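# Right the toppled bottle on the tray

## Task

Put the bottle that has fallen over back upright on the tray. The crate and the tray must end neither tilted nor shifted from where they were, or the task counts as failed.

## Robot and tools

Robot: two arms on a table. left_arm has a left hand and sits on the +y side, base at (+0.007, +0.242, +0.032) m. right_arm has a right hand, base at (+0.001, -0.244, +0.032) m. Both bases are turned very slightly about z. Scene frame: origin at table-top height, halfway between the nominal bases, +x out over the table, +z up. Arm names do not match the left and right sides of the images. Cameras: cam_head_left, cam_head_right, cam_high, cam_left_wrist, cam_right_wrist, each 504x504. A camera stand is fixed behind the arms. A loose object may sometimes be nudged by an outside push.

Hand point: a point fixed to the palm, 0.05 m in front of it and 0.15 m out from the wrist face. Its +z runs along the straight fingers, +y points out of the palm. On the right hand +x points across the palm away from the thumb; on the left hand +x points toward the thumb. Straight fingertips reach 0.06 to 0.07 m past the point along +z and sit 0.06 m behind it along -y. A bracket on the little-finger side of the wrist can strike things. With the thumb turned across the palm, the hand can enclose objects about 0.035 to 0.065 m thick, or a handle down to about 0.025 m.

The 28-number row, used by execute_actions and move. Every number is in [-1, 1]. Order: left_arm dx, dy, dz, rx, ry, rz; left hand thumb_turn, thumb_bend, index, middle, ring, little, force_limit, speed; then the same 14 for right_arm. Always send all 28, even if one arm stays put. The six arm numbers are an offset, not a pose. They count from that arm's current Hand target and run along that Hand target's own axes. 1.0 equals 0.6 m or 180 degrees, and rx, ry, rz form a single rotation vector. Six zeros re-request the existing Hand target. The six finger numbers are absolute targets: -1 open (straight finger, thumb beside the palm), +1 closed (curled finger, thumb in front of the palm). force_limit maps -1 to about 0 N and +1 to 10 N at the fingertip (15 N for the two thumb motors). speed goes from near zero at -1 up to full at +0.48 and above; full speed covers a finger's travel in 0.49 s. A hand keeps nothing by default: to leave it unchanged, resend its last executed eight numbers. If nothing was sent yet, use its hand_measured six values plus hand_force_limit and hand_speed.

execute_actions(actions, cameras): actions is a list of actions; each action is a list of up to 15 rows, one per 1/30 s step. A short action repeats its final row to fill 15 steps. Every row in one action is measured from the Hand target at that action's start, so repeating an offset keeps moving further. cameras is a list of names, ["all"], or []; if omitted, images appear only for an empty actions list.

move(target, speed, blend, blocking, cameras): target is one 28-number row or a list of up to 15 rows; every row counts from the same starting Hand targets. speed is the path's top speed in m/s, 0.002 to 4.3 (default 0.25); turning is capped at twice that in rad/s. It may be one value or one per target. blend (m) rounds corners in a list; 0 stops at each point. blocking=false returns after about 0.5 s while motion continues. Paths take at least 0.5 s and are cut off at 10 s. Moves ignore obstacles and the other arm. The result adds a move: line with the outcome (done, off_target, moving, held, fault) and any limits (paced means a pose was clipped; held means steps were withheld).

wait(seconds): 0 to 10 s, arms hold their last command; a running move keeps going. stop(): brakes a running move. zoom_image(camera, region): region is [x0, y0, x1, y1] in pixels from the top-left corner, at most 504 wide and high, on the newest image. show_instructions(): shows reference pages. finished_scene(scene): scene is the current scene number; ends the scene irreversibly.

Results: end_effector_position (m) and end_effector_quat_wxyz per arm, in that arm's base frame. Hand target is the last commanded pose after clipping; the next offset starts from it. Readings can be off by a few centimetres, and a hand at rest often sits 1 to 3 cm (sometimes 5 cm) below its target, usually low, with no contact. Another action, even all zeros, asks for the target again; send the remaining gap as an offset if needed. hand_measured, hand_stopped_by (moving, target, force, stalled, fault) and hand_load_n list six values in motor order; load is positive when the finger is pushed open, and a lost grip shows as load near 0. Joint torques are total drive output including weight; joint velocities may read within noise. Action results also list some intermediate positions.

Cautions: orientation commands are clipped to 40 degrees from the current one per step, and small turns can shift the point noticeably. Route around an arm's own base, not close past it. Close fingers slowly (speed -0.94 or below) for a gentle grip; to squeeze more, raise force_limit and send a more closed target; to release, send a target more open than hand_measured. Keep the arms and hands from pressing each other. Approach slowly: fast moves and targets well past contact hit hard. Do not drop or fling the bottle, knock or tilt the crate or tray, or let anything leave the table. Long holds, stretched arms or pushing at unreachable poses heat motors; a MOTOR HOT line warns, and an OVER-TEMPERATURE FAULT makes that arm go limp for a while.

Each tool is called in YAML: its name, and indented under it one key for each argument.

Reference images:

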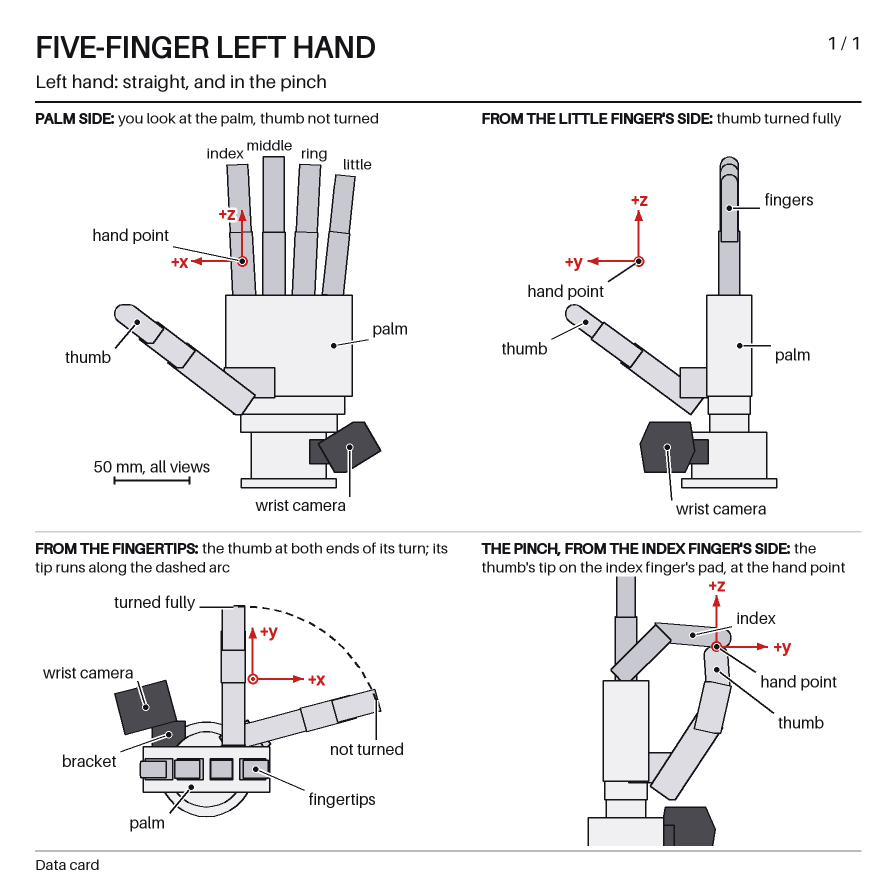

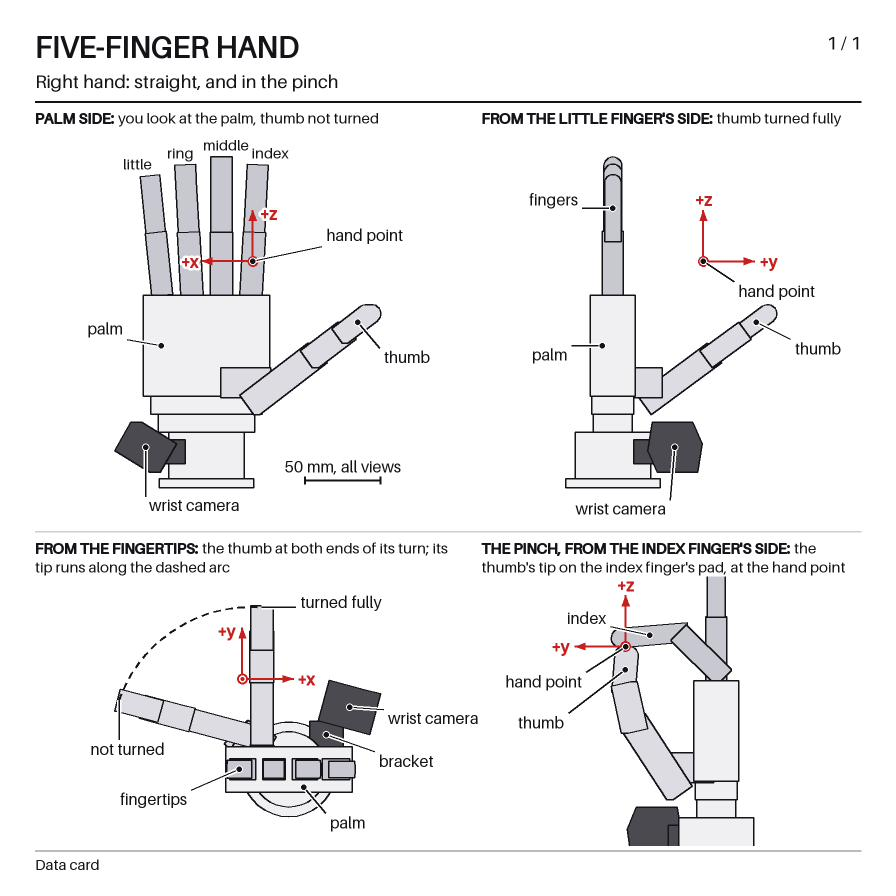

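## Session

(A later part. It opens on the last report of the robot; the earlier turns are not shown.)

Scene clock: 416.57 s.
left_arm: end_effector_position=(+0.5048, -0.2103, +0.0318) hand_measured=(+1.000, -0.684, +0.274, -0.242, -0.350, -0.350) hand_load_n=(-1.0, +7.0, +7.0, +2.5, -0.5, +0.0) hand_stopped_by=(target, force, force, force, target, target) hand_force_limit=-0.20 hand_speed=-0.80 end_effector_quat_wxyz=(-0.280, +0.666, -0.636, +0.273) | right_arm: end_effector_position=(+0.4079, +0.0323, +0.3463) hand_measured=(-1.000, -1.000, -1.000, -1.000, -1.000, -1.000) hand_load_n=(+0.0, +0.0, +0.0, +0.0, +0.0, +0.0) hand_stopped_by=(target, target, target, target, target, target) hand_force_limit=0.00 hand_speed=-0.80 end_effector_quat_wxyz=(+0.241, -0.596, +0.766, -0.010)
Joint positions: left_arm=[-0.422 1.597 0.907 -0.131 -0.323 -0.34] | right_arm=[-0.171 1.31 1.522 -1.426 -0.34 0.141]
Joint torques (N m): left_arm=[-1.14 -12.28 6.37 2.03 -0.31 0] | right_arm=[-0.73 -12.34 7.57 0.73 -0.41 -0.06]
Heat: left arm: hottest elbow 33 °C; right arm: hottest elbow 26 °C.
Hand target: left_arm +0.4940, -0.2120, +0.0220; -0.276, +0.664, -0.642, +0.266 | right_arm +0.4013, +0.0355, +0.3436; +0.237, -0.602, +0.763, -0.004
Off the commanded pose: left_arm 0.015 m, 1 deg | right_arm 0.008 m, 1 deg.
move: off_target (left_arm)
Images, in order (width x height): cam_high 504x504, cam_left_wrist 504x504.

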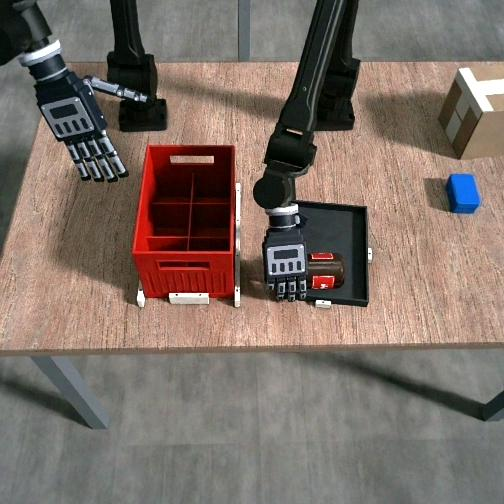

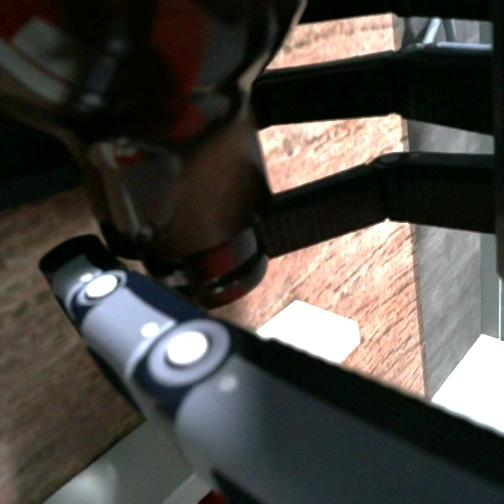

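move:
  target: [-0.0217,-0.1031,-0.0855,0,0.1179,-0.1179,1,1,1,1,-0.35,-0.35,-0.2,-0.8,0,0,0,0,0,0,-1,-1,-1,-1,-1,-1,0,-0.8]
  speed: 0.08
  cameras: ["cam_left_wrist","cam_high","cam_head_right"]

zoom_image:
  camera: "cam_high"
  region: [230, 180, 390, 340]

Scene clock: 484.07 s.
left_arm: end_effector_position=(+0.4988, -0.2003, +0.0927) hand_measured=(+1.000, -0.682, +0.274, -0.242, -0.350, -0.350) hand_load_n=(-1.0, +3.0, +3.5, +0.0, +0.0, +0.0) hand_stopped_by=(target, force, force, force, target, target) hand_force_limit=-0.20 hand_speed=-0.80 end_effector_quat_wxyz=(-0.098, +0.711, -0.558, +0.415) | right_arm: end_effector_position=(+0.4079, +0.0323, +0.3463) hand_measured=(-1.000, -1.000, -1.000, -1.000, -1.000, -1.000) hand_load_n=(+0.0, +0.0, -0.5, +0.0, +0.0, +0.0) hand_stopped_by=(target, target, target, target, target, target) hand_force_limit=0.00 hand_speed=-0.80 end_effector_quat_wxyz=(+0.241, -0.596, +0.766, -0.010)
Joint positions: left_arm=[-0.215 1.471 0.829 -0.059 0.167 -0.533] | right_arm=[-0.171 1.31 1.522 -1.426 -0.34 0.141]
Joint torques (N m): left_arm=[0.38 -12.22 7.64 2.97 0.31 -0.16] | right_arm=[-0.73 -12.28 7.6 0.66 -0.41 -0.06]
Heat: left arm: hottest elbow 31 °C; right arm: hottest elbow 26 °C.
Hand target: left_arm +0.5009, -0.1987, +0.1020; -0.100, +0.711, -0.549, +0.429 | right_arm +0.4013, +0.0355, +0.3436; +0.237, -0.602, +0.763, -0.004
Off the commanded pose: left_arm 0.010 m, 2 deg | right_arm 0.008 m, 1 deg.
move: done
Images, in order (width x height): cam_head_right 504x504, cam_high 504x504, cam_left_wrist 504x504.

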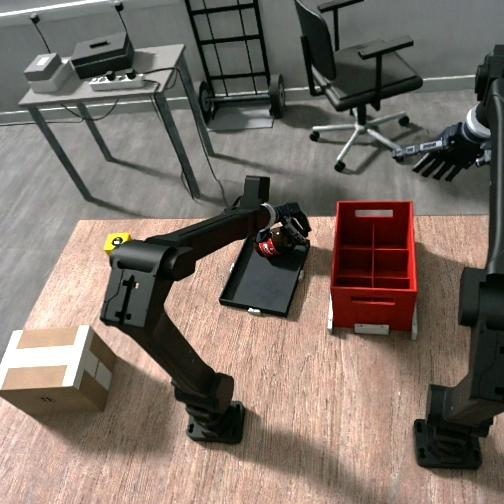

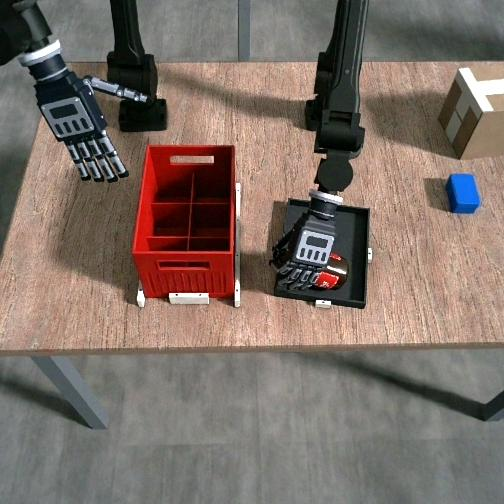

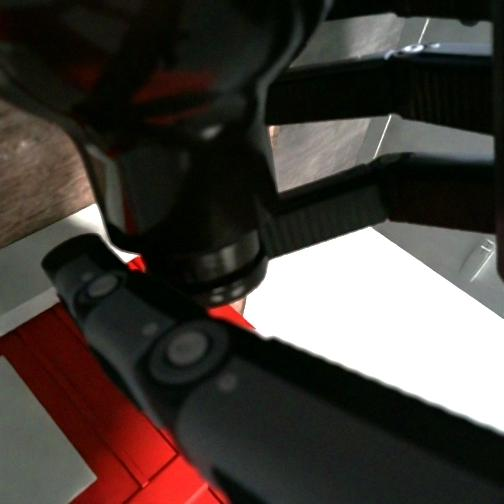

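Scaled by 3.150 from the camera's 504x504 image, which has a finer 720x720 frame.

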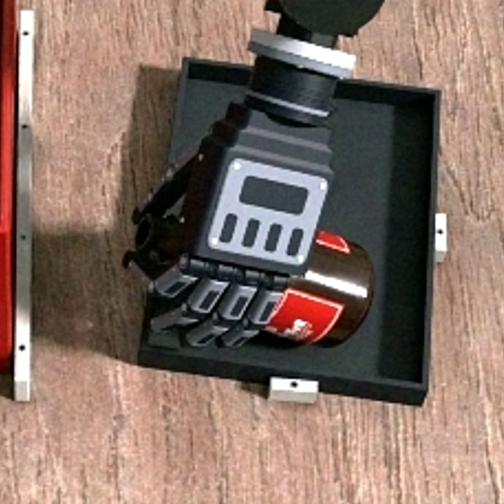

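move:
  target:
    - [0,0,0,0,0,0,1,0.98,1,1,-0.35,-0.35,-0.2,-0.8,0,0,0,0,0,0,-1,-1,-1,-1,-1,-1,0,-0.8]
  speed: 0.06
  cameras: ["cam_left_wrist"]

Scene clock: 519.90 s.
left_arm: end_effector_position=(+0.4988, -0.2005, +0.0928) hand_measured=(+1.000, -0.660, +0.274, -0.242, -0.350, -0.350) hand_load_n=(-1.5, +7.0, +7.0, +0.0, +0.0, +0.0) hand_stopped_by=(target, force, force, force, target, target) hand_force_limit=-0.20 hand_speed=-0.80 end_effector_quat_wxyz=(-0.097, +0.712, -0.557, +0.416) | right_arm: end_effector_position=(+0.4079, +0.0323, +0.3463) hand_measured=(-1.000, -1.000, -1.000, -1.000, -1.000, -1.000) hand_load_n=(-0.5, +0.0, +0.0, +0.0, +0.0, +0.0) hand_stopped_by=(target, target, target, target, target, target) hand_force_limit=0.00 hand_speed=-0.80 end_effector_quat_wxyz=(+0.241, -0.596, +0.766, -0.010)
Joint positions: left_arm=[-0.215 1.471 0.829 -0.059 0.168 -0.536] | right_arm=[-0.171 1.31 1.522 -1.426 -0.34 0.141]
Joint torques (N m): left_arm=[0.38 -12.28 7.64 2.97 0.27 -0.14] | right_arm=[-0.79 -12.22 7.57 0.7 -0.41 -0.07]
Heat: left arm: hottest elbow 31 °C; right arm: hottest elbow 26 °C.
Hand target: left_arm +0.5010, -0.1987, +0.1019; -0.100, +0.711, -0.549, +0.429 | right_arm +0.4013, +0.0355, +0.3436; +0.237, -0.602, +0.763, -0.004
Off the commanded pose: left_arm 0.010 m, 2 deg | right_arm 0.008 m, 1 deg.
move: done
Images, in order (width x height): cam_left_wrist 504x504.

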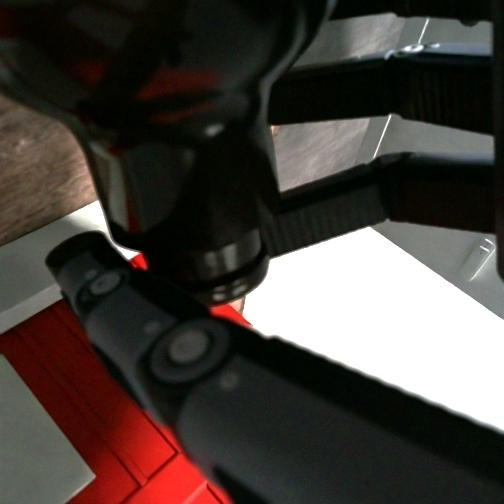

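move:
  target:
    - [0.0167,-0.0204,-0.0204,0,0,0,1,0.98,1,1,-0.35,-0.35,-0.2,-0.8,0,0,0,0,0,0,-1,-1,-1,-1,-1,-1,0,-0.8]
  speed: 0.06
  cameras: ["cam_left_wrist","cam_high","cam_head_right"]

zoom_image:
  camera: "cam_high"
  region: [230, 180, 390, 340]

zoom_image:
  camera: "cam_head_right"
  region: [200, 140, 360, 340]

Scene clock: 530.50 s.
left_arm: end_effector_position=(+0.4942, -0.1999, +0.1086) hand_measured=(+1.000, -0.658, +0.274, -0.242, -0.350, -0.350) hand_load_n=(+0.0, +0.5, +1.0, +0.0, +0.0, +0.0) hand_stopped_by=(target, force, force, force, target, target) hand_force_limit=-0.20 hand_speed=-0.80 end_effector_quat_wxyz=(-0.098, +0.710, -0.556, +0.420) | right_arm: end_effector_position=(+0.4079, +0.0323, +0.3463) hand_measured=(-1.000, -1.000, -1.000, -1.000, -1.000, -1.000) hand_load_n=(+0.0, +0.0, +0.0, +0.0, +0.0, +0.0) hand_stopped_by=(target, target, target, target, target, target) hand_force_limit=0.00 hand_speed=-0.80 end_effector_quat_wxyz=(+0.241, -0.596, +0.766, -0.010)
Joint positions: left_arm=[-0.215 1.43 0.829 -0.089 0.17 -0.538] | right_arm=[-0.171 1.31 1.522 -1.426 -0.34 0.141]
Joint torques (N m): left_arm=[0.38 -11.46 9.72 1.7 0.19 -0.11] | right_arm=[-0.62 -12.28 7.58 0.7 -0.41 -0.07]
Heat: left arm: hottest elbow 31 °C; right arm: hottest elbow 26 °C.
Hand target: left_arm +0.5010, -0.1987, +0.1220; -0.100, +0.711, -0.549, +0.429 | right_arm +0.4013, +0.0355, +0.3436; +0.237, -0.602, +0.763, -0.004
Off the commanded pose: left_arm 0.015 m, 1 deg | right_arm 0.008 m, 1 deg.
move: off_target (left_arm)
Images, in order (width x height): cam_head_right 504x504, cam_high 504x504, cam_left_wrist 504x504.

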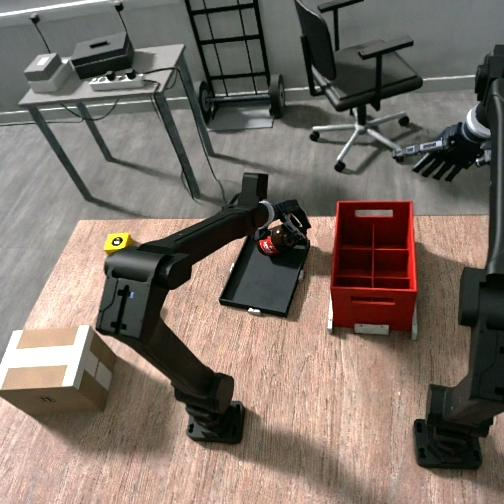

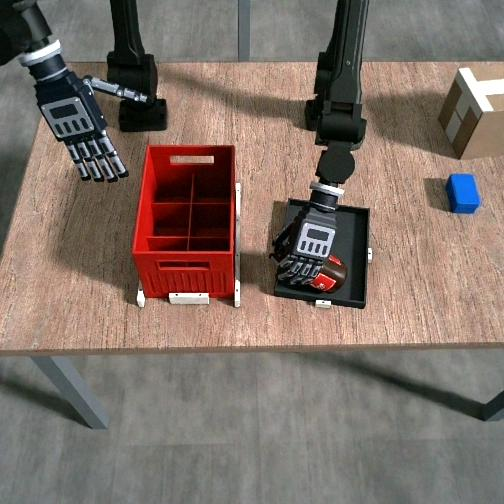

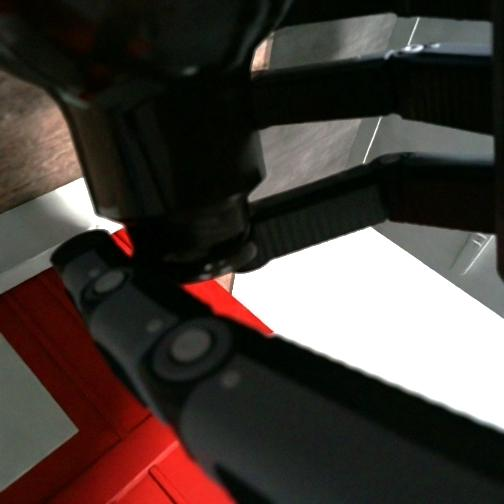

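Scaled by 3.150 from the camera's 504x504 image, which has a finer 720x720 frame.

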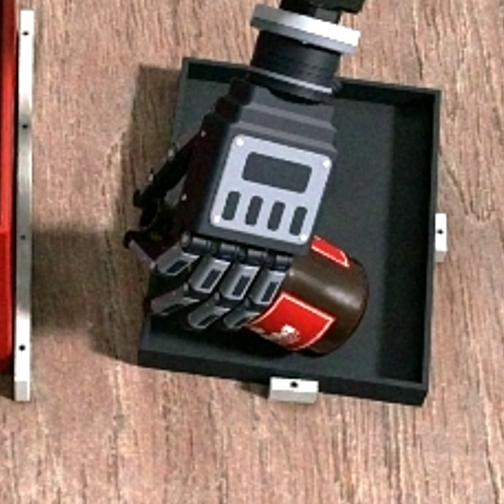

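Scaled by 2.520 from the camera's 504x504 image, which has a finer 720x720 frame.

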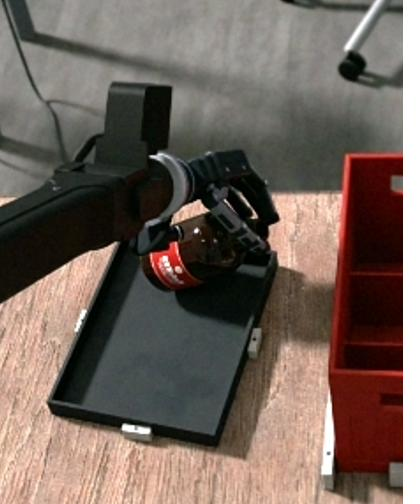

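move:
  target:
    - [0,0,0,0,0,0,1,-0.70,0.22,-0.6,-0.35,-0.35,0,-0.6,0,0,0,0,0,0,-1,-1,-1,-1,-1,-1,0,-0.8]
    - [-0.028,0,0,0,0,0,1,-0.70,0.22,-0.6,-0.35,-0.35,0,-0.6,0,0,0,0,0,0,-1,-1,-1,-1,-1,-1,0,-0.8]
  speed: 0.06
  cameras: ["cam_left_wrist"]

Scene clock: 566.57 s.
left_arm: end_effector_position=(+0.4976, -0.1880, +0.1102) hand_measured=(+1.000, -0.700, +0.220, -0.600, -0.350, -0.350) hand_load_n=(+0.0, +0.0, +0.0, +0.0, -0.5, +0.0) hand_stopped_by=(target, target, target, target, target, target) hand_force_limit=0.00 hand_speed=-0.60 end_effector_quat_wxyz=(-0.095, +0.714, -0.549, +0.423) | right_arm: end_effector_position=(+0.4079, +0.0323, +0.3463) hand_measured=(-1.000, -1.000, -1.000, -1.000, -1.000, -1.000) hand_load_n=(+0.0, +0.0, +0.0, +0.0, +0.0, +0.0) hand_stopped_by=(target, target, target, target, target, target) hand_force_limit=0.00 hand_speed=-0.80 end_effector_quat_wxyz=(+0.241, -0.596, +0.766, -0.010)
Joint positions: left_arm=[-0.182 1.429 0.829 -0.089 0.197 -0.535] | right_arm=[-0.171 1.31 1.522 -1.426 -0.34 0.141]
Joint torques (N m): left_arm=[0.5 -10.87 8.35 2.61 0.19 0.08] | right_arm=[-0.79 -12.4 7.58 0.73 -0.4 -0.06]
Heat: left arm: hottest elbow 33 °C; right arm: hottest elbow 26 °C.
Hand target: left_arm +0.5004, -0.1843, +0.1135; -0.100, +0.711, -0.549, +0.429 | right_arm +0.4013, +0.0355, +0.3436; +0.237, -0.602, +0.763, -0.004
Off the commanded pose: left_arm 0.006 m, 1 deg | right_arm 0.008 m, 1 deg.
move: done
Images, in order (width x height): cam_left_wrist 504x504.

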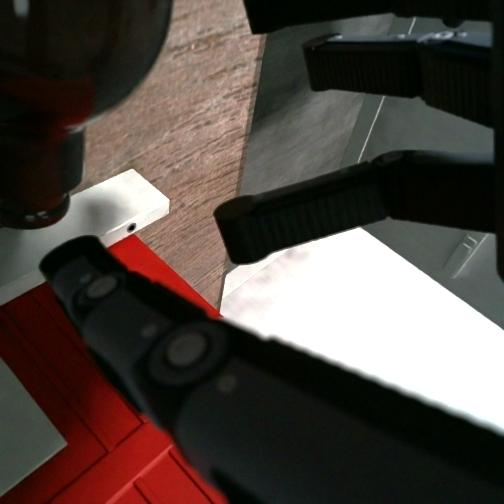

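wait:
  seconds: 0.2
  cameras: ["cam_high","cam_left_wrist"]

zoom_image:
  camera: "cam_high"
  region: [230, 180, 390, 340]

Scene clock: 570.50 s.
left_arm: end_effector_position=(+0.4975, -0.1879, +0.1102) hand_measured=(+1.000, -0.700, +0.220, -0.600, -0.350, -0.350) hand_load_n=(+0.0, +0.0, +0.0, +0.0, +0.0, +0.0) hand_stopped_by=(target, target, target, target, target, target) hand_force_limit=0.00 hand_speed=-0.60 end_effector_quat_wxyz=(-0.095, +0.714, -0.550, +0.423) | right_arm: end_effector_position=(+0.4079, +0.0323, +0.3463) hand_measured=(-1.000, -1.000, -1.000, -1.000, -1.000, -1.000) hand_load_n=(+0.0, +0.0, +0.0, +0.0, +0.0, +0.0) hand_stopped_by=(target, target, target, target, target, target) hand_force_limit=0.00 hand_speed=-0.80 end_effector_quat_wxyz=(+0.241, -0.596, +0.766, -0.010)
Joint positions: left_arm=[-0.182 1.429 0.829 -0.089 0.197 -0.535] | right_arm=[-0.171 1.31 1.522 -1.426 -0.34 0.141]
Joint torques (N m): left_arm=[0.5 -10.93 8.34 2.61 0.19 0.08] | right_arm=[-0.67 -12.34 7.58 0.68 -0.41 -0.06]
Heat: left arm: hottest elbow 33 °C; right arm: hottest elbow 26 °C.
Hand target: left_arm +0.5004, -0.1843, +0.1135; -0.100, +0.711, -0.549, +0.429 | right_arm +0.4013, +0.0355, +0.3436; +0.237, -0.602, +0.763, -0.004
Off the commanded pose: left_arm 0.006 m, 1 deg | right_arm 0.008 m, 1 deg.
wait: 0.20 s; at rest from the start
Images, in order (width x height): cam_high 504x504, cam_left_wrist 504x504.

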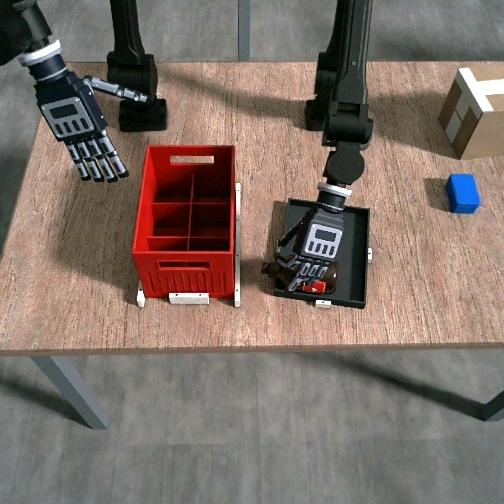

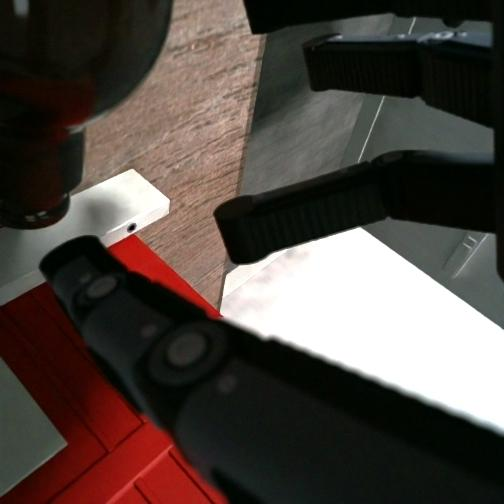

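Scaled by 3.150 from the camera's 504x504 image, which has a finer 720x720 frame.

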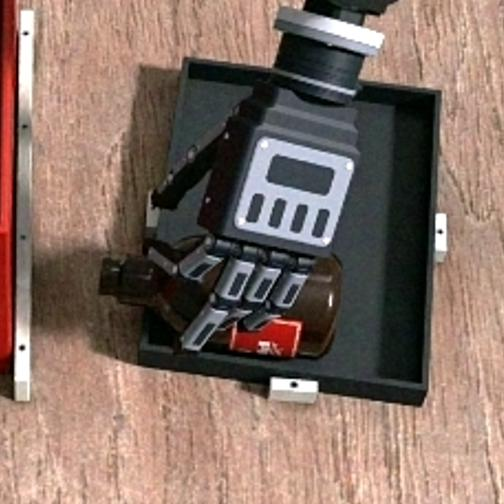

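move:
  target:
    - [0.0333,-0.0408,-0.0408,0,0,0,1,-1,-0.35,-0.35,-0.35,-0.35,0,-0.2,0,0,0,0,0,0,-1,-1,-1,-1,-1,-1,0,-0.8]
    - [0.0345,0.0563,0.018,-0.0233,-0.0556,0.1784,1,-1,-0.35,-0.35,-0.35,-0.35,0,-0.2,0,0,0,0,0,0,-1,-1,-1,-1,-1,-1,0,-0.8]
  speed: [0.1,0.12]
  cameras: ["cam_left_wrist","cam_high"]

zoom_image:
  camera: "cam_high"
  region: [230, 180, 390, 340]

zoom_image:
  camera: "cam_left_wrist"
  region: [0, 0, 300, 300]

Scene clock: 617.90 s.
left_arm: end_effector_position=(+0.4672, -0.2074, +0.0816) hand_measured=(+1.000, -1.000, -0.350, -0.350, -0.350, -0.350) hand_load_n=(+0.0, -0.5, +0.0, +0.0, +0.0, +0.0) hand_stopped_by=(target, target, target, target, target, target) hand_force_limit=0.00 hand_speed=-0.20 end_effector_quat_wxyz=(+0.229, -0.577, +0.727, -0.292) | right_arm: end_effector_position=(+0.4079, +0.0323, +0.3463) hand_measured=(-1.000, -1.000, -1.000, -1.000, -1.000, -1.000) hand_load_n=(+0.0, +0.0, +0.0, +0.0, +0.0, +0.0) hand_stopped_by=(target, target, target, target, target, target) hand_force_limit=0.00 hand_speed=-0.80 end_effector_quat_wxyz=(+0.241, -0.596, +0.766, -0.010)
Joint positions: left_arm=[-0.382 1.438 0.895 -0.272 -0.101 -0.113] | right_arm=[-0.171 1.31 1.522 -1.426 -0.34 0.141]
Joint torques (N m): left_arm=[-1.03 -9.41 12.59 1.47 -0.21 0.09] | right_arm=[-0.62 -12.1 7.6 0.69 -0.41 -0.07]
Heat: left arm: hottest elbow 33 °C; right arm: hottest elbow 26 °C.
Hand target: left_arm +0.4854, -0.2185, +0.0967; +0.236, -0.569, +0.728, -0.302 | right_arm +0.4013, +0.0355, +0.3436; +0.237, -0.602, +0.763, -0.004
Off the commanded pose: left_arm 0.026 m, 2 deg | right_arm 0.008 m, 1 deg.
move: off_target (left_arm)
Images, in order (width x height): cam_high 504x504, cam_left_wrist 504x504.

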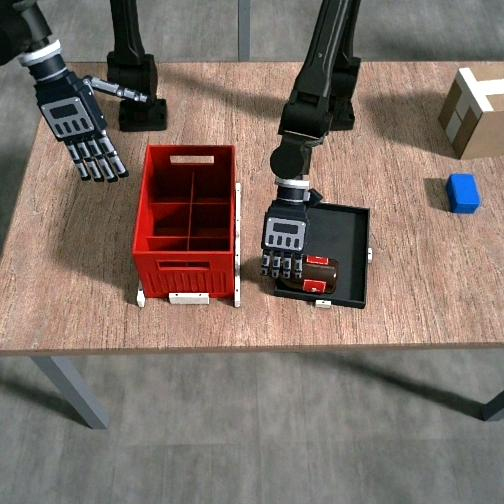

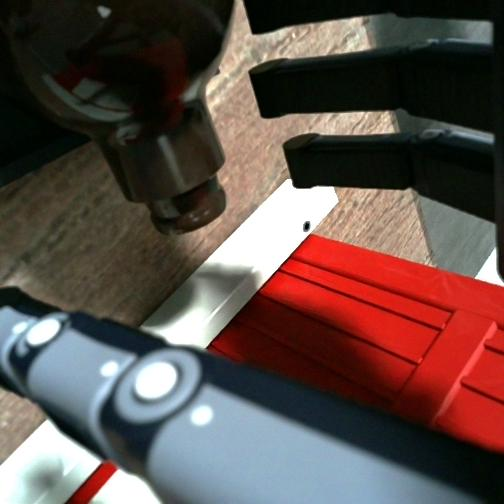

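Scaled by 3.150 from the camera's 504x504 image, which has a finer 720x720 frame.

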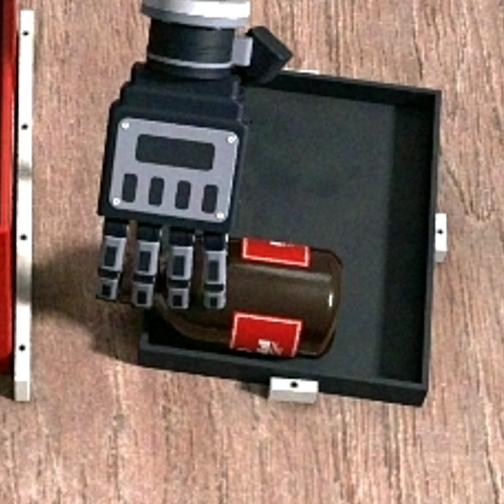

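Scaled by 1.680 from the camera's 504x504 image, which has a finer 720x720 frame.

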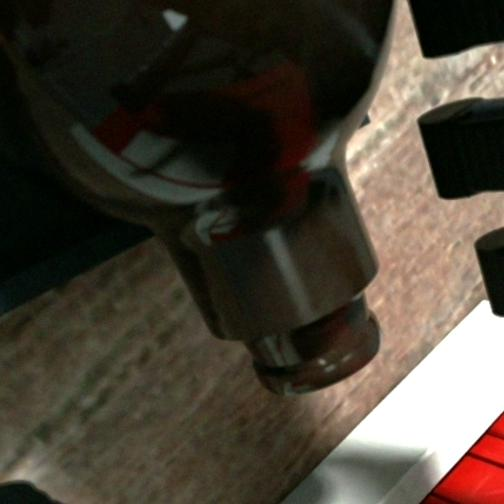

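move:
  target: [0.0027,0.0633,0.0537,0,0,0,1,-1,-0.35,-0.35,-0.35,-0.35,0,-0.2,0,0,0,0,0,0,-1,-1,-1,-1,-1,-1,0,-0.8]
  speed: 0.06
  cameras: ["cam_left_wrist"]

Scene clock: 643.60 s.
left_arm: end_effector_position=(+0.4859, -0.2155, +0.0599) hand_measured=(+1.000, -1.000, -0.350, -0.350, -0.350, -0.350) hand_load_n=(+0.0, +0.0, +0.0, +0.0, +0.0, +0.0) hand_stopped_by=(target, target, target, target, target, target) hand_force_limit=0.00 hand_speed=-0.20 end_effector_quat_wxyz=(+0.239, -0.573, +0.721, -0.307) | right_arm: end_effector_position=(+0.4079, +0.0323, +0.3463) hand_measured=(-1.000, -1.000, -1.000, -1.000, -1.000, -1.000) hand_load_n=(+0.0, +0.0, +0.0, +0.0, +0.0, +0.0) hand_stopped_by=(target, target, target, target, target, target) hand_force_limit=0.00 hand_speed=-0.80 end_effector_quat_wxyz=(+0.241, -0.596, +0.766, -0.010)
Joint positions: left_arm=[-0.385 1.511 0.889 -0.155 -0.104 -0.113] | right_arm=[-0.171 1.31 1.522 -1.426 -0.34 0.141]
Joint torques (N m): left_arm=[-1.14 -10.34 7.39 2.7 -0.22 0.08] | right_arm=[-0.85 -12.28 7.6 0.7 -0.41 -0.06]
Heat: left arm: hottest elbow 35 °C; right arm: hottest elbow 27 °C.
Hand target: left_arm +0.4811, -0.2191, +0.0471; +0.236, -0.569, +0.728, -0.302 | right_arm +0.4013, +0.0355, +0.3436; +0.237, -0.602, +0.763, -0.004
Off the commanded pose: left_arm 0.014 m, 1 deg | right_arm 0.008 m, 1 deg.
move: off_target (left_arm)
Images, in order (width x height): cam_left_wrist 504x504.

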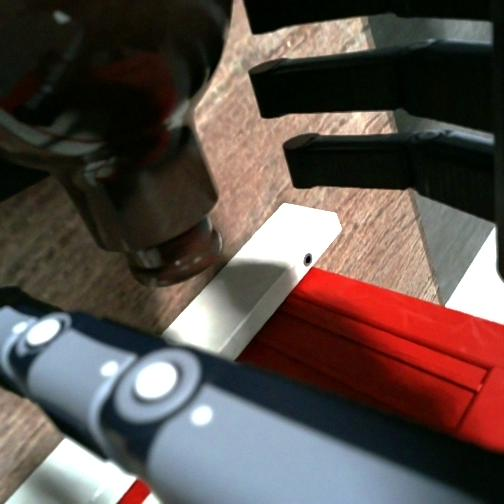

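move:
  target: [0,0.0318,0.0318,0,0,0,1,-1,-0.35,-0.35,-0.35,-0.35,0,-0.2,0,0,0,0,0,0,-1,-1,-1,-1,-1,-1,0,-0.8]
  speed: 0.05
  cameras: ["cam_left_wrist"]

Scene clock: 652.23 s.
left_arm: end_effector_position=(+0.4860, -0.2155, +0.0304) hand_measured=(+1.000, -1.000, -0.350, -0.350, -0.350, -0.350) hand_load_n=(+0.0, +0.0, +0.0, +0.0, +0.0, +0.0) hand_stopped_by=(target, target, target, target, target, target) hand_force_limit=0.00 hand_speed=-0.20 end_effector_quat_wxyz=(+0.238, -0.573, +0.722, -0.306) | right_arm: end_effector_position=(+0.4079, +0.0323, +0.3463) hand_measured=(-1.000, -1.000, -1.000, -1.000, -1.000, -1.000) hand_load_n=(+0.0, +0.0, +0.0, +0.0, +0.0, +0.0) hand_stopped_by=(target, target, target, target, target, target) hand_force_limit=0.00 hand_speed=-0.80 end_effector_quat_wxyz=(+0.241, -0.596, +0.766, -0.010)
Joint positions: left_arm=[-0.385 1.566 0.859 -0.073 -0.104 -0.113] | right_arm=[-0.171 1.31 1.522 -1.426 -0.34 0.141]
Joint torques (N m): left_arm=[-1.26 -10.93 7.02 2.66 -0.21 0.08] | right_arm=[-0.73 -12.28 7.61 0.72 -0.42 -0.06]
Heat: left arm: hottest elbow 35 °C; right arm: hottest elbow 27 °C.
Hand target: left_arm +0.4810, -0.2191, +0.0200; +0.236, -0.569, +0.728, -0.302 | right_arm +0.4013, +0.0355, +0.3436; +0.237, -0.602, +0.763, -0.004
Off the commanded pose: left_arm 0.012 m, 1 deg | right_arm 0.008 m, 1 deg.
move: off_target (left_arm)
Images, in order (width x height): cam_left_wrist 504x504.

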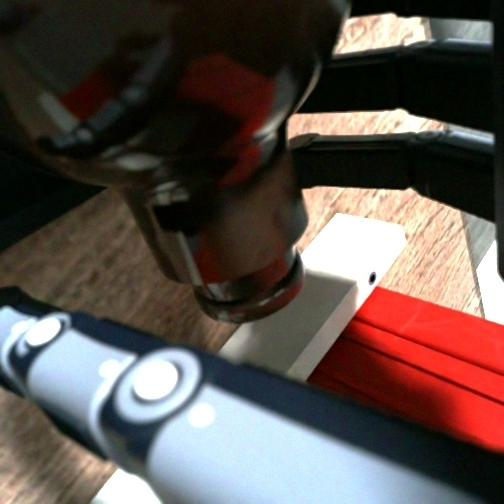

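move:
  target: [0,0,0,0,0,0,1,1,1,-0.3,-0.35,-0.35,0,-0.8,0,0,0,0,0,0,-1,-1,-1,-1,-1,-1,0,-0.8]
  speed: 0.06
  cameras: ["cam_left_wrist","cam_high"]

zoom_image:
  camera: "cam_high"
  region: [230, 180, 390, 340]

Scene clock: 663.53 s.
left_arm: end_effector_position=(+0.4874, -0.2155, +0.0309) hand_measured=(+1.000, -0.036, +0.220, -0.300, -0.350, -0.350) hand_load_n=(+4.0, +8.5, +1.0, +1.0, +0.0, +1.5) hand_stopped_by=(target, force, force, target, target, target) hand_force_limit=0.00 hand_speed=-0.80 end_effector_quat_wxyz=(+0.240, -0.572, +0.722, -0.307) | right_arm: end_effector_position=(+0.4079, +0.0323, +0.3463) hand_measured=(-1.000, -1.000, -1.000, -1.000, -1.000, -1.000) hand_load_n=(+0.0, +0.0, -0.5, +0.0, +0.0, +0.0) hand_stopped_by=(target, target, target, target, target, target) hand_force_limit=0.00 hand_speed=-0.80 end_effector_quat_wxyz=(+0.241, -0.596, +0.766, -0.010)
Joint positions: left_arm=[-0.385 1.567 0.859 -0.067 -0.106 -0.109] | right_arm=[-0.171 1.31 1.522 -1.426 -0.34 0.141]
Joint torques (N m): left_arm=[-1.2 -10.87 7.05 2.39 -0.15 0.04] | right_arm=[-0.73 -12.4 7.61 0.7 -0.4 -0.06]
Heat: left arm: hottest elbow 35 °C; right arm: hottest elbow 27 °C.
Hand target: left_arm +0.4810, -0.2191, +0.0200; +0.236, -0.569, +0.728, -0.302 | right_arm +0.4013, +0.0355, +0.3436; +0.237, -0.602, +0.763, -0.004
Off the commanded pose: left_arm 0.013 m, 1 deg | right_arm 0.008 m, 1 deg.
move: off_target (left_arm)
Images, in order (width x height): cam_high 504x504, cam_left_wrist 504x504.

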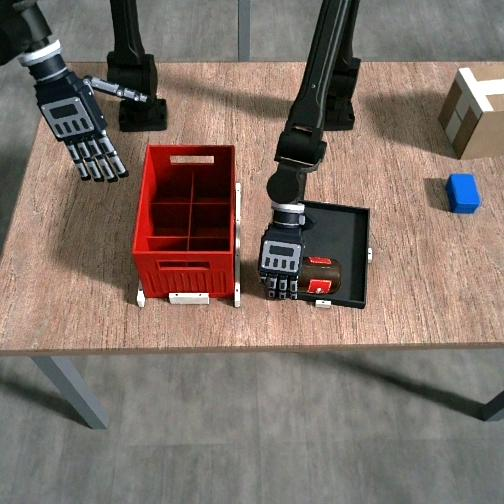

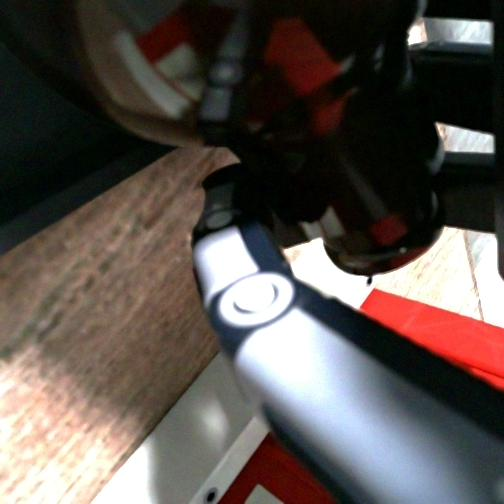

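Scaled by 3.150 from the camera's 504x504 image, which has a finer 720x720 frame.

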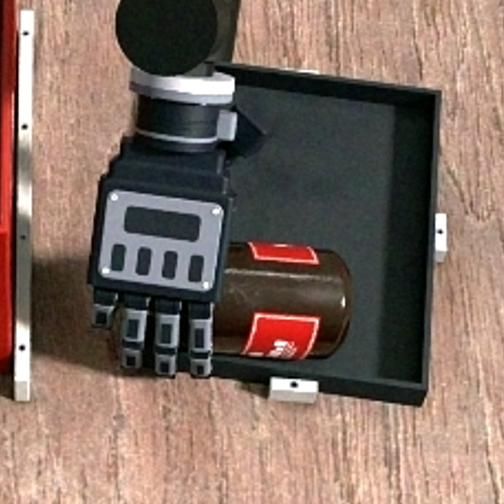

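move:
  target: [0,0,0,0,0,0,1,1,0.98,1,-0.35,-0.35,-0.1,-0.8,0,0,0,0,0,0,-1,-1,-1,-1,-1,-1,0,-0.8]
  speed: 0.06
  cameras: ["cam_left_wrist","cam_head_right"]

zoom_image:
  camera: "cam_head_right"
  region: [200, 140, 360, 340]

Scene clock: 681.37 s.
left_arm: end_effector_position=(+0.4886, -0.2160, +0.0304) hand_measured=(+1.000, -0.036, +0.252, -0.268, -0.350, -0.350) hand_load_n=(+2.5, +8.5, +10.5, +3.0, +0.0, +0.5) hand_stopped_by=(target, force, force, force, target, target) hand_force_limit=-0.10 hand_speed=-0.80 end_effector_quat_wxyz=(+0.241, -0.571, +0.721, -0.309) | right_arm: end_effector_position=(+0.4079, +0.0323, +0.3463) hand_measured=(-1.000, -1.000, -1.000, -1.000, -1.000, -1.000) hand_load_n=(+0.0, +0.0, +0.0, +0.0, +0.0, +0.0) hand_stopped_by=(target, target, target, target, target, target) hand_force_limit=0.00 hand_speed=-0.80 end_effector_quat_wxyz=(+0.241, -0.596, +0.766, -0.010)
Joint positions: left_arm=[-0.385 1.57 0.859 -0.06 -0.106 -0.109] | right_arm=[-0.171 1.31 1.522 -1.426 -0.34 0.141]
Joint torques (N m): left_arm=[-1.08 -11.16 7.02 2.11 -0.16 0.04] | right_arm=[-0.67 -12.34 7.58 0.75 -0.41 -0.06]
Heat: left arm: hottest elbow 34 °C; right arm: hottest elbow 27 °C.
Hand target: left_arm +0.4810, -0.2191, +0.0200; +0.236, -0.569, +0.728, -0.302 | right_arm +0.4013, +0.0355, +0.3436; +0.237, -0.602, +0.763, -0.004
Off the commanded pose: left_arm 0.013 m, 1 deg | right_arm 0.008 m, 1 deg.
move: off_target (left_arm)
Images, in order (width x height): cam_head_right 504x504, cam_left_wrist 504x504.

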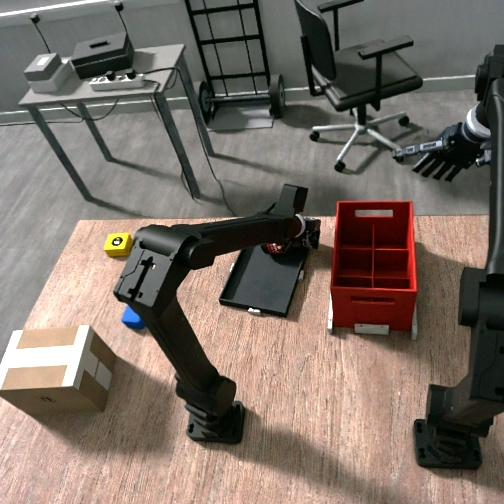

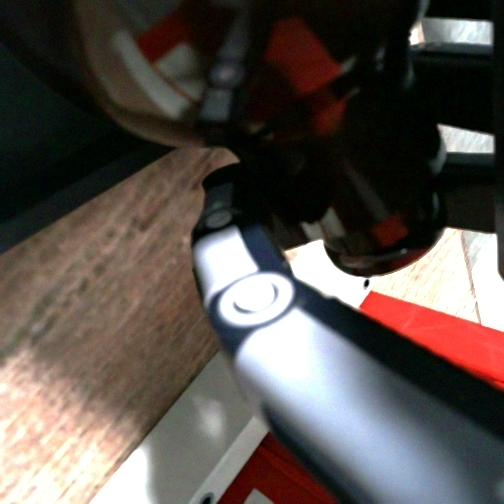

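Scaled by 2.520 from the camera's 504x504 image, which has a finer 720x720 frame.

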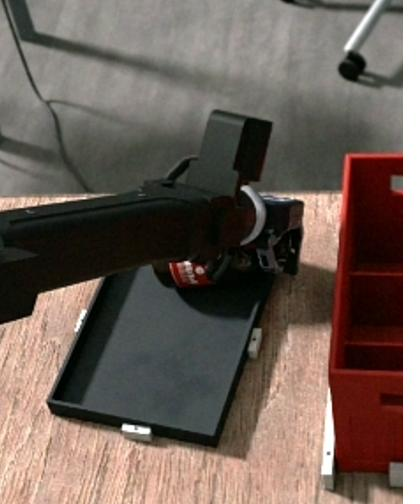

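move:
  target: [-0.0383,-0.1043,-0.0923,0,0.1179,-0.1179,1,1,0.98,1,-0.35,-0.35,-0.1,-0.8,0,0,0,0,0,0,-1,-1,-1,-1,-1,-1,0,-0.8]
  speed: 0.07
  cameras: ["cam_left_wrist","cam_high","cam_head_right"]

zoom_image:
  camera: "cam_high"
  region: [230, 180, 390, 340]

zoom_image:
  camera: "cam_head_right"
  region: [200, 140, 360, 340]

Scene clock: 720.20 s.
left_arm: end_effector_position=(+0.4802, -0.1969, +0.0898) hand_measured=(+1.000, -0.036, +0.252, -0.268, -0.350, -0.350) hand_load_n=(+2.5, +8.0, +10.0, +0.0, +0.0, +0.0) hand_stopped_by=(target, force, force, force, target, target) hand_force_limit=-0.10 hand_speed=-0.80 end_effector_quat_wxyz=(-0.043, +0.620, -0.653, +0.433) | right_arm: end_effector_position=(+0.4079, +0.0323, +0.3463) hand_measured=(-1.000, -1.000, -1.000, -1.000, -1.000, -1.000) hand_load_n=(+0.0, +0.0, +0.0, +0.0, +0.0, +0.0) hand_stopped_by=(target, target, target, target, target, target) hand_force_limit=0.00 hand_speed=-0.80 end_effector_quat_wxyz=(+0.241, -0.596, +0.766, -0.010)
Joint positions: left_arm=[-0.148 1.502 0.859 -0.111 0.431 -0.286] | right_arm=[-0.171 1.31 1.522 -1.426 -0.34 0.141]
Joint torques (N m): left_arm=[0.26 -11.34 10.59 1.18 0.47 -0.32] | right_arm=[-0.67 -12.34 7.56 0.75 -0.41 -0.06]
Heat: left arm: hottest elbow 34 °C; right arm: hottest elbow 27 °C.
Hand target: left_arm +0.4915, -0.1980, +0.1034; -0.039, +0.627, -0.642, +0.439 | right_arm +0.4013, +0.0355, +0.3436; +0.237, -0.602, +0.763, -0.004
Off the commanded pose: left_arm 0.018 m, 2 deg | right_arm 0.008 m, 1 deg.
move: off_target (left_arm)
Images, in order (width x height): cam_head_right 504x504, cam_high 504x504, cam_left_wrist 504x504.

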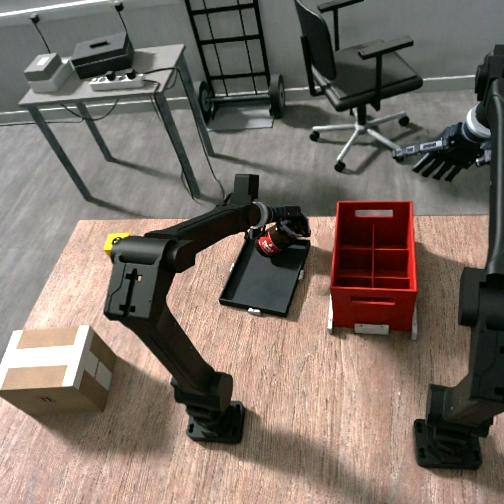

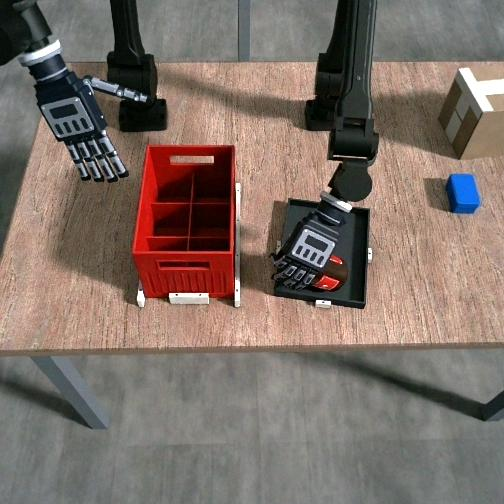

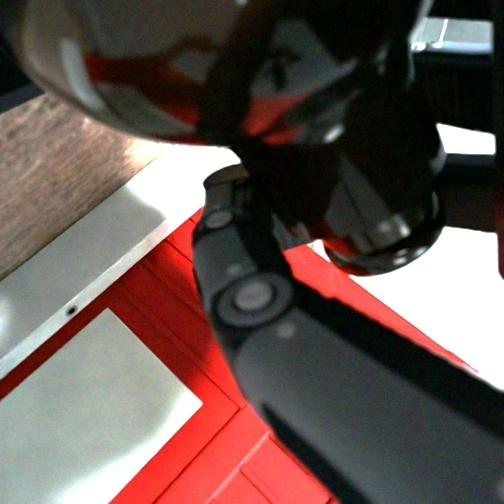

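Scaled by 3.150 from the camera's 504x504 image, which has a finer 720x720 frame.

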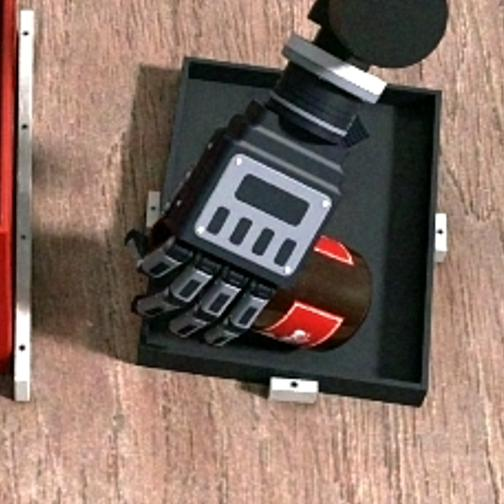

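Scaled by 2.520 from the camera's 504x504 image, which has a finer 720x720 frame.

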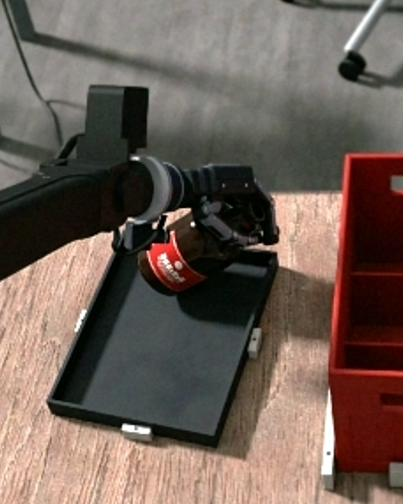

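move:
  target: [-0.0252,-0.0532,-0.0645,0,0.1179,-0.1179,1,1,0.98,1,-0.35,-0.35,-0.1,-0.8,0,0,0,0,0,0,-1,-1,-1,-1,-1,-1,0,-0.8]
  speed: 0.07
  cameras: ["cam_left_wrist","cam_high","cam_head_right"]

zoom_image:
  camera: "cam_high"
  region: [230, 180, 390, 340]

zoom_image:
  camera: "cam_head_right"
  region: [200, 140, 360, 340]

Scene clock: 735.57 s.
left_arm: end_effector_position=(+0.4902, -0.1636, +0.1433) hand_measured=(+1.000, -0.036, +0.252, -0.268, -0.350, -0.350) hand_load_n=(+1.0, +6.5, +10.5, +0.0, +0.0, +0.0) hand_stopped_by=(target, force, force, force, target, target) hand_force_limit=-0.10 hand_speed=-0.80 end_effector_quat_wxyz=(+0.159, +0.640, -0.518, +0.545) | right_arm: end_effector_position=(+0.4079, +0.0323, +0.3463) hand_measured=(-1.000, -1.000, -1.000, -1.000, -1.000, -1.000) hand_load_n=(+0.0, +0.0, +0.0, +0.5, +0.0, +0.0) hand_stopped_by=(target, target, target, target, target, target) hand_force_limit=0.00 hand_speed=-0.80 end_effector_quat_wxyz=(+0.241, -0.596, +0.766, -0.010)
Joint positions: left_arm=[0.059 1.595 0.859 0.106 0.924 -0.647] | right_arm=[-0.171 1.31 1.522 -1.426 -0.34 0.141]
Joint torques (N m): left_arm=[0.56 -10.52 8.13 2.51 0.51 -0.14] | right_arm=[-0.73 -12.4 7.58 0.69 -0.41 -0.06]
Heat: left arm: hottest elbow 35 °C; right arm: hottest elbow 27 °C.
Hand target: left_arm +0.4960, -0.1600, +0.1391; +0.160, +0.643, -0.513, +0.546 | right_arm +0.4013, +0.0355, +0.3436; +0.237, -0.602, +0.763, -0.004
Off the commanded pose: left_arm 0.008 m, 1 deg | right_arm 0.008 m, 1 deg.
move: done
Images, in order (width x height): cam_head_right 504x504, cam_high 504x504, cam_left_wrist 504x504.

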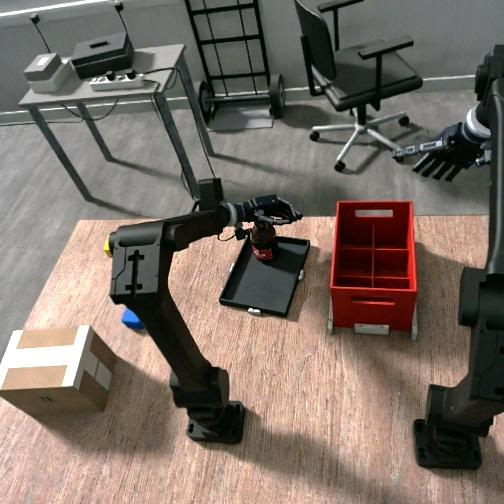

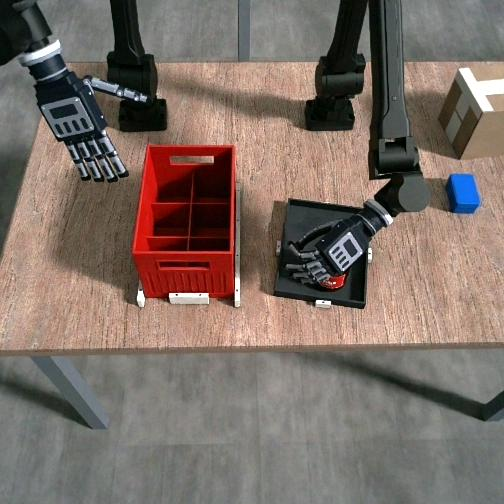

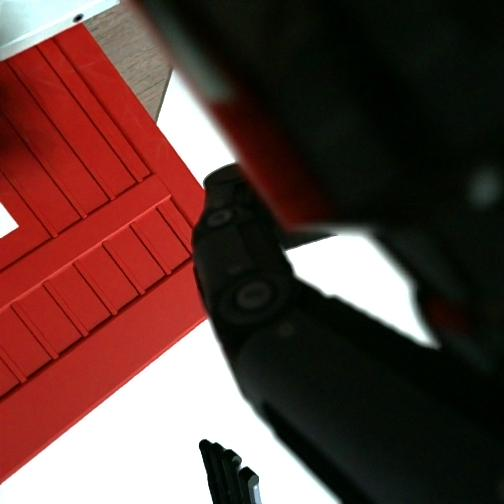

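Scaled by 3.150 from the camera's 504x504 image, which has a finer 720x720 frame.

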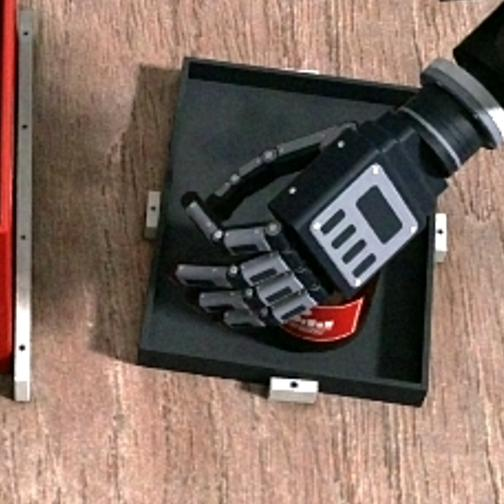

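Scaled by 2.520 from the camera's 504x504 image, which has a finer 720x720 frame.

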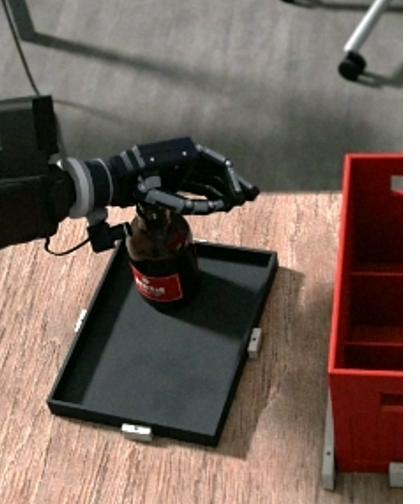

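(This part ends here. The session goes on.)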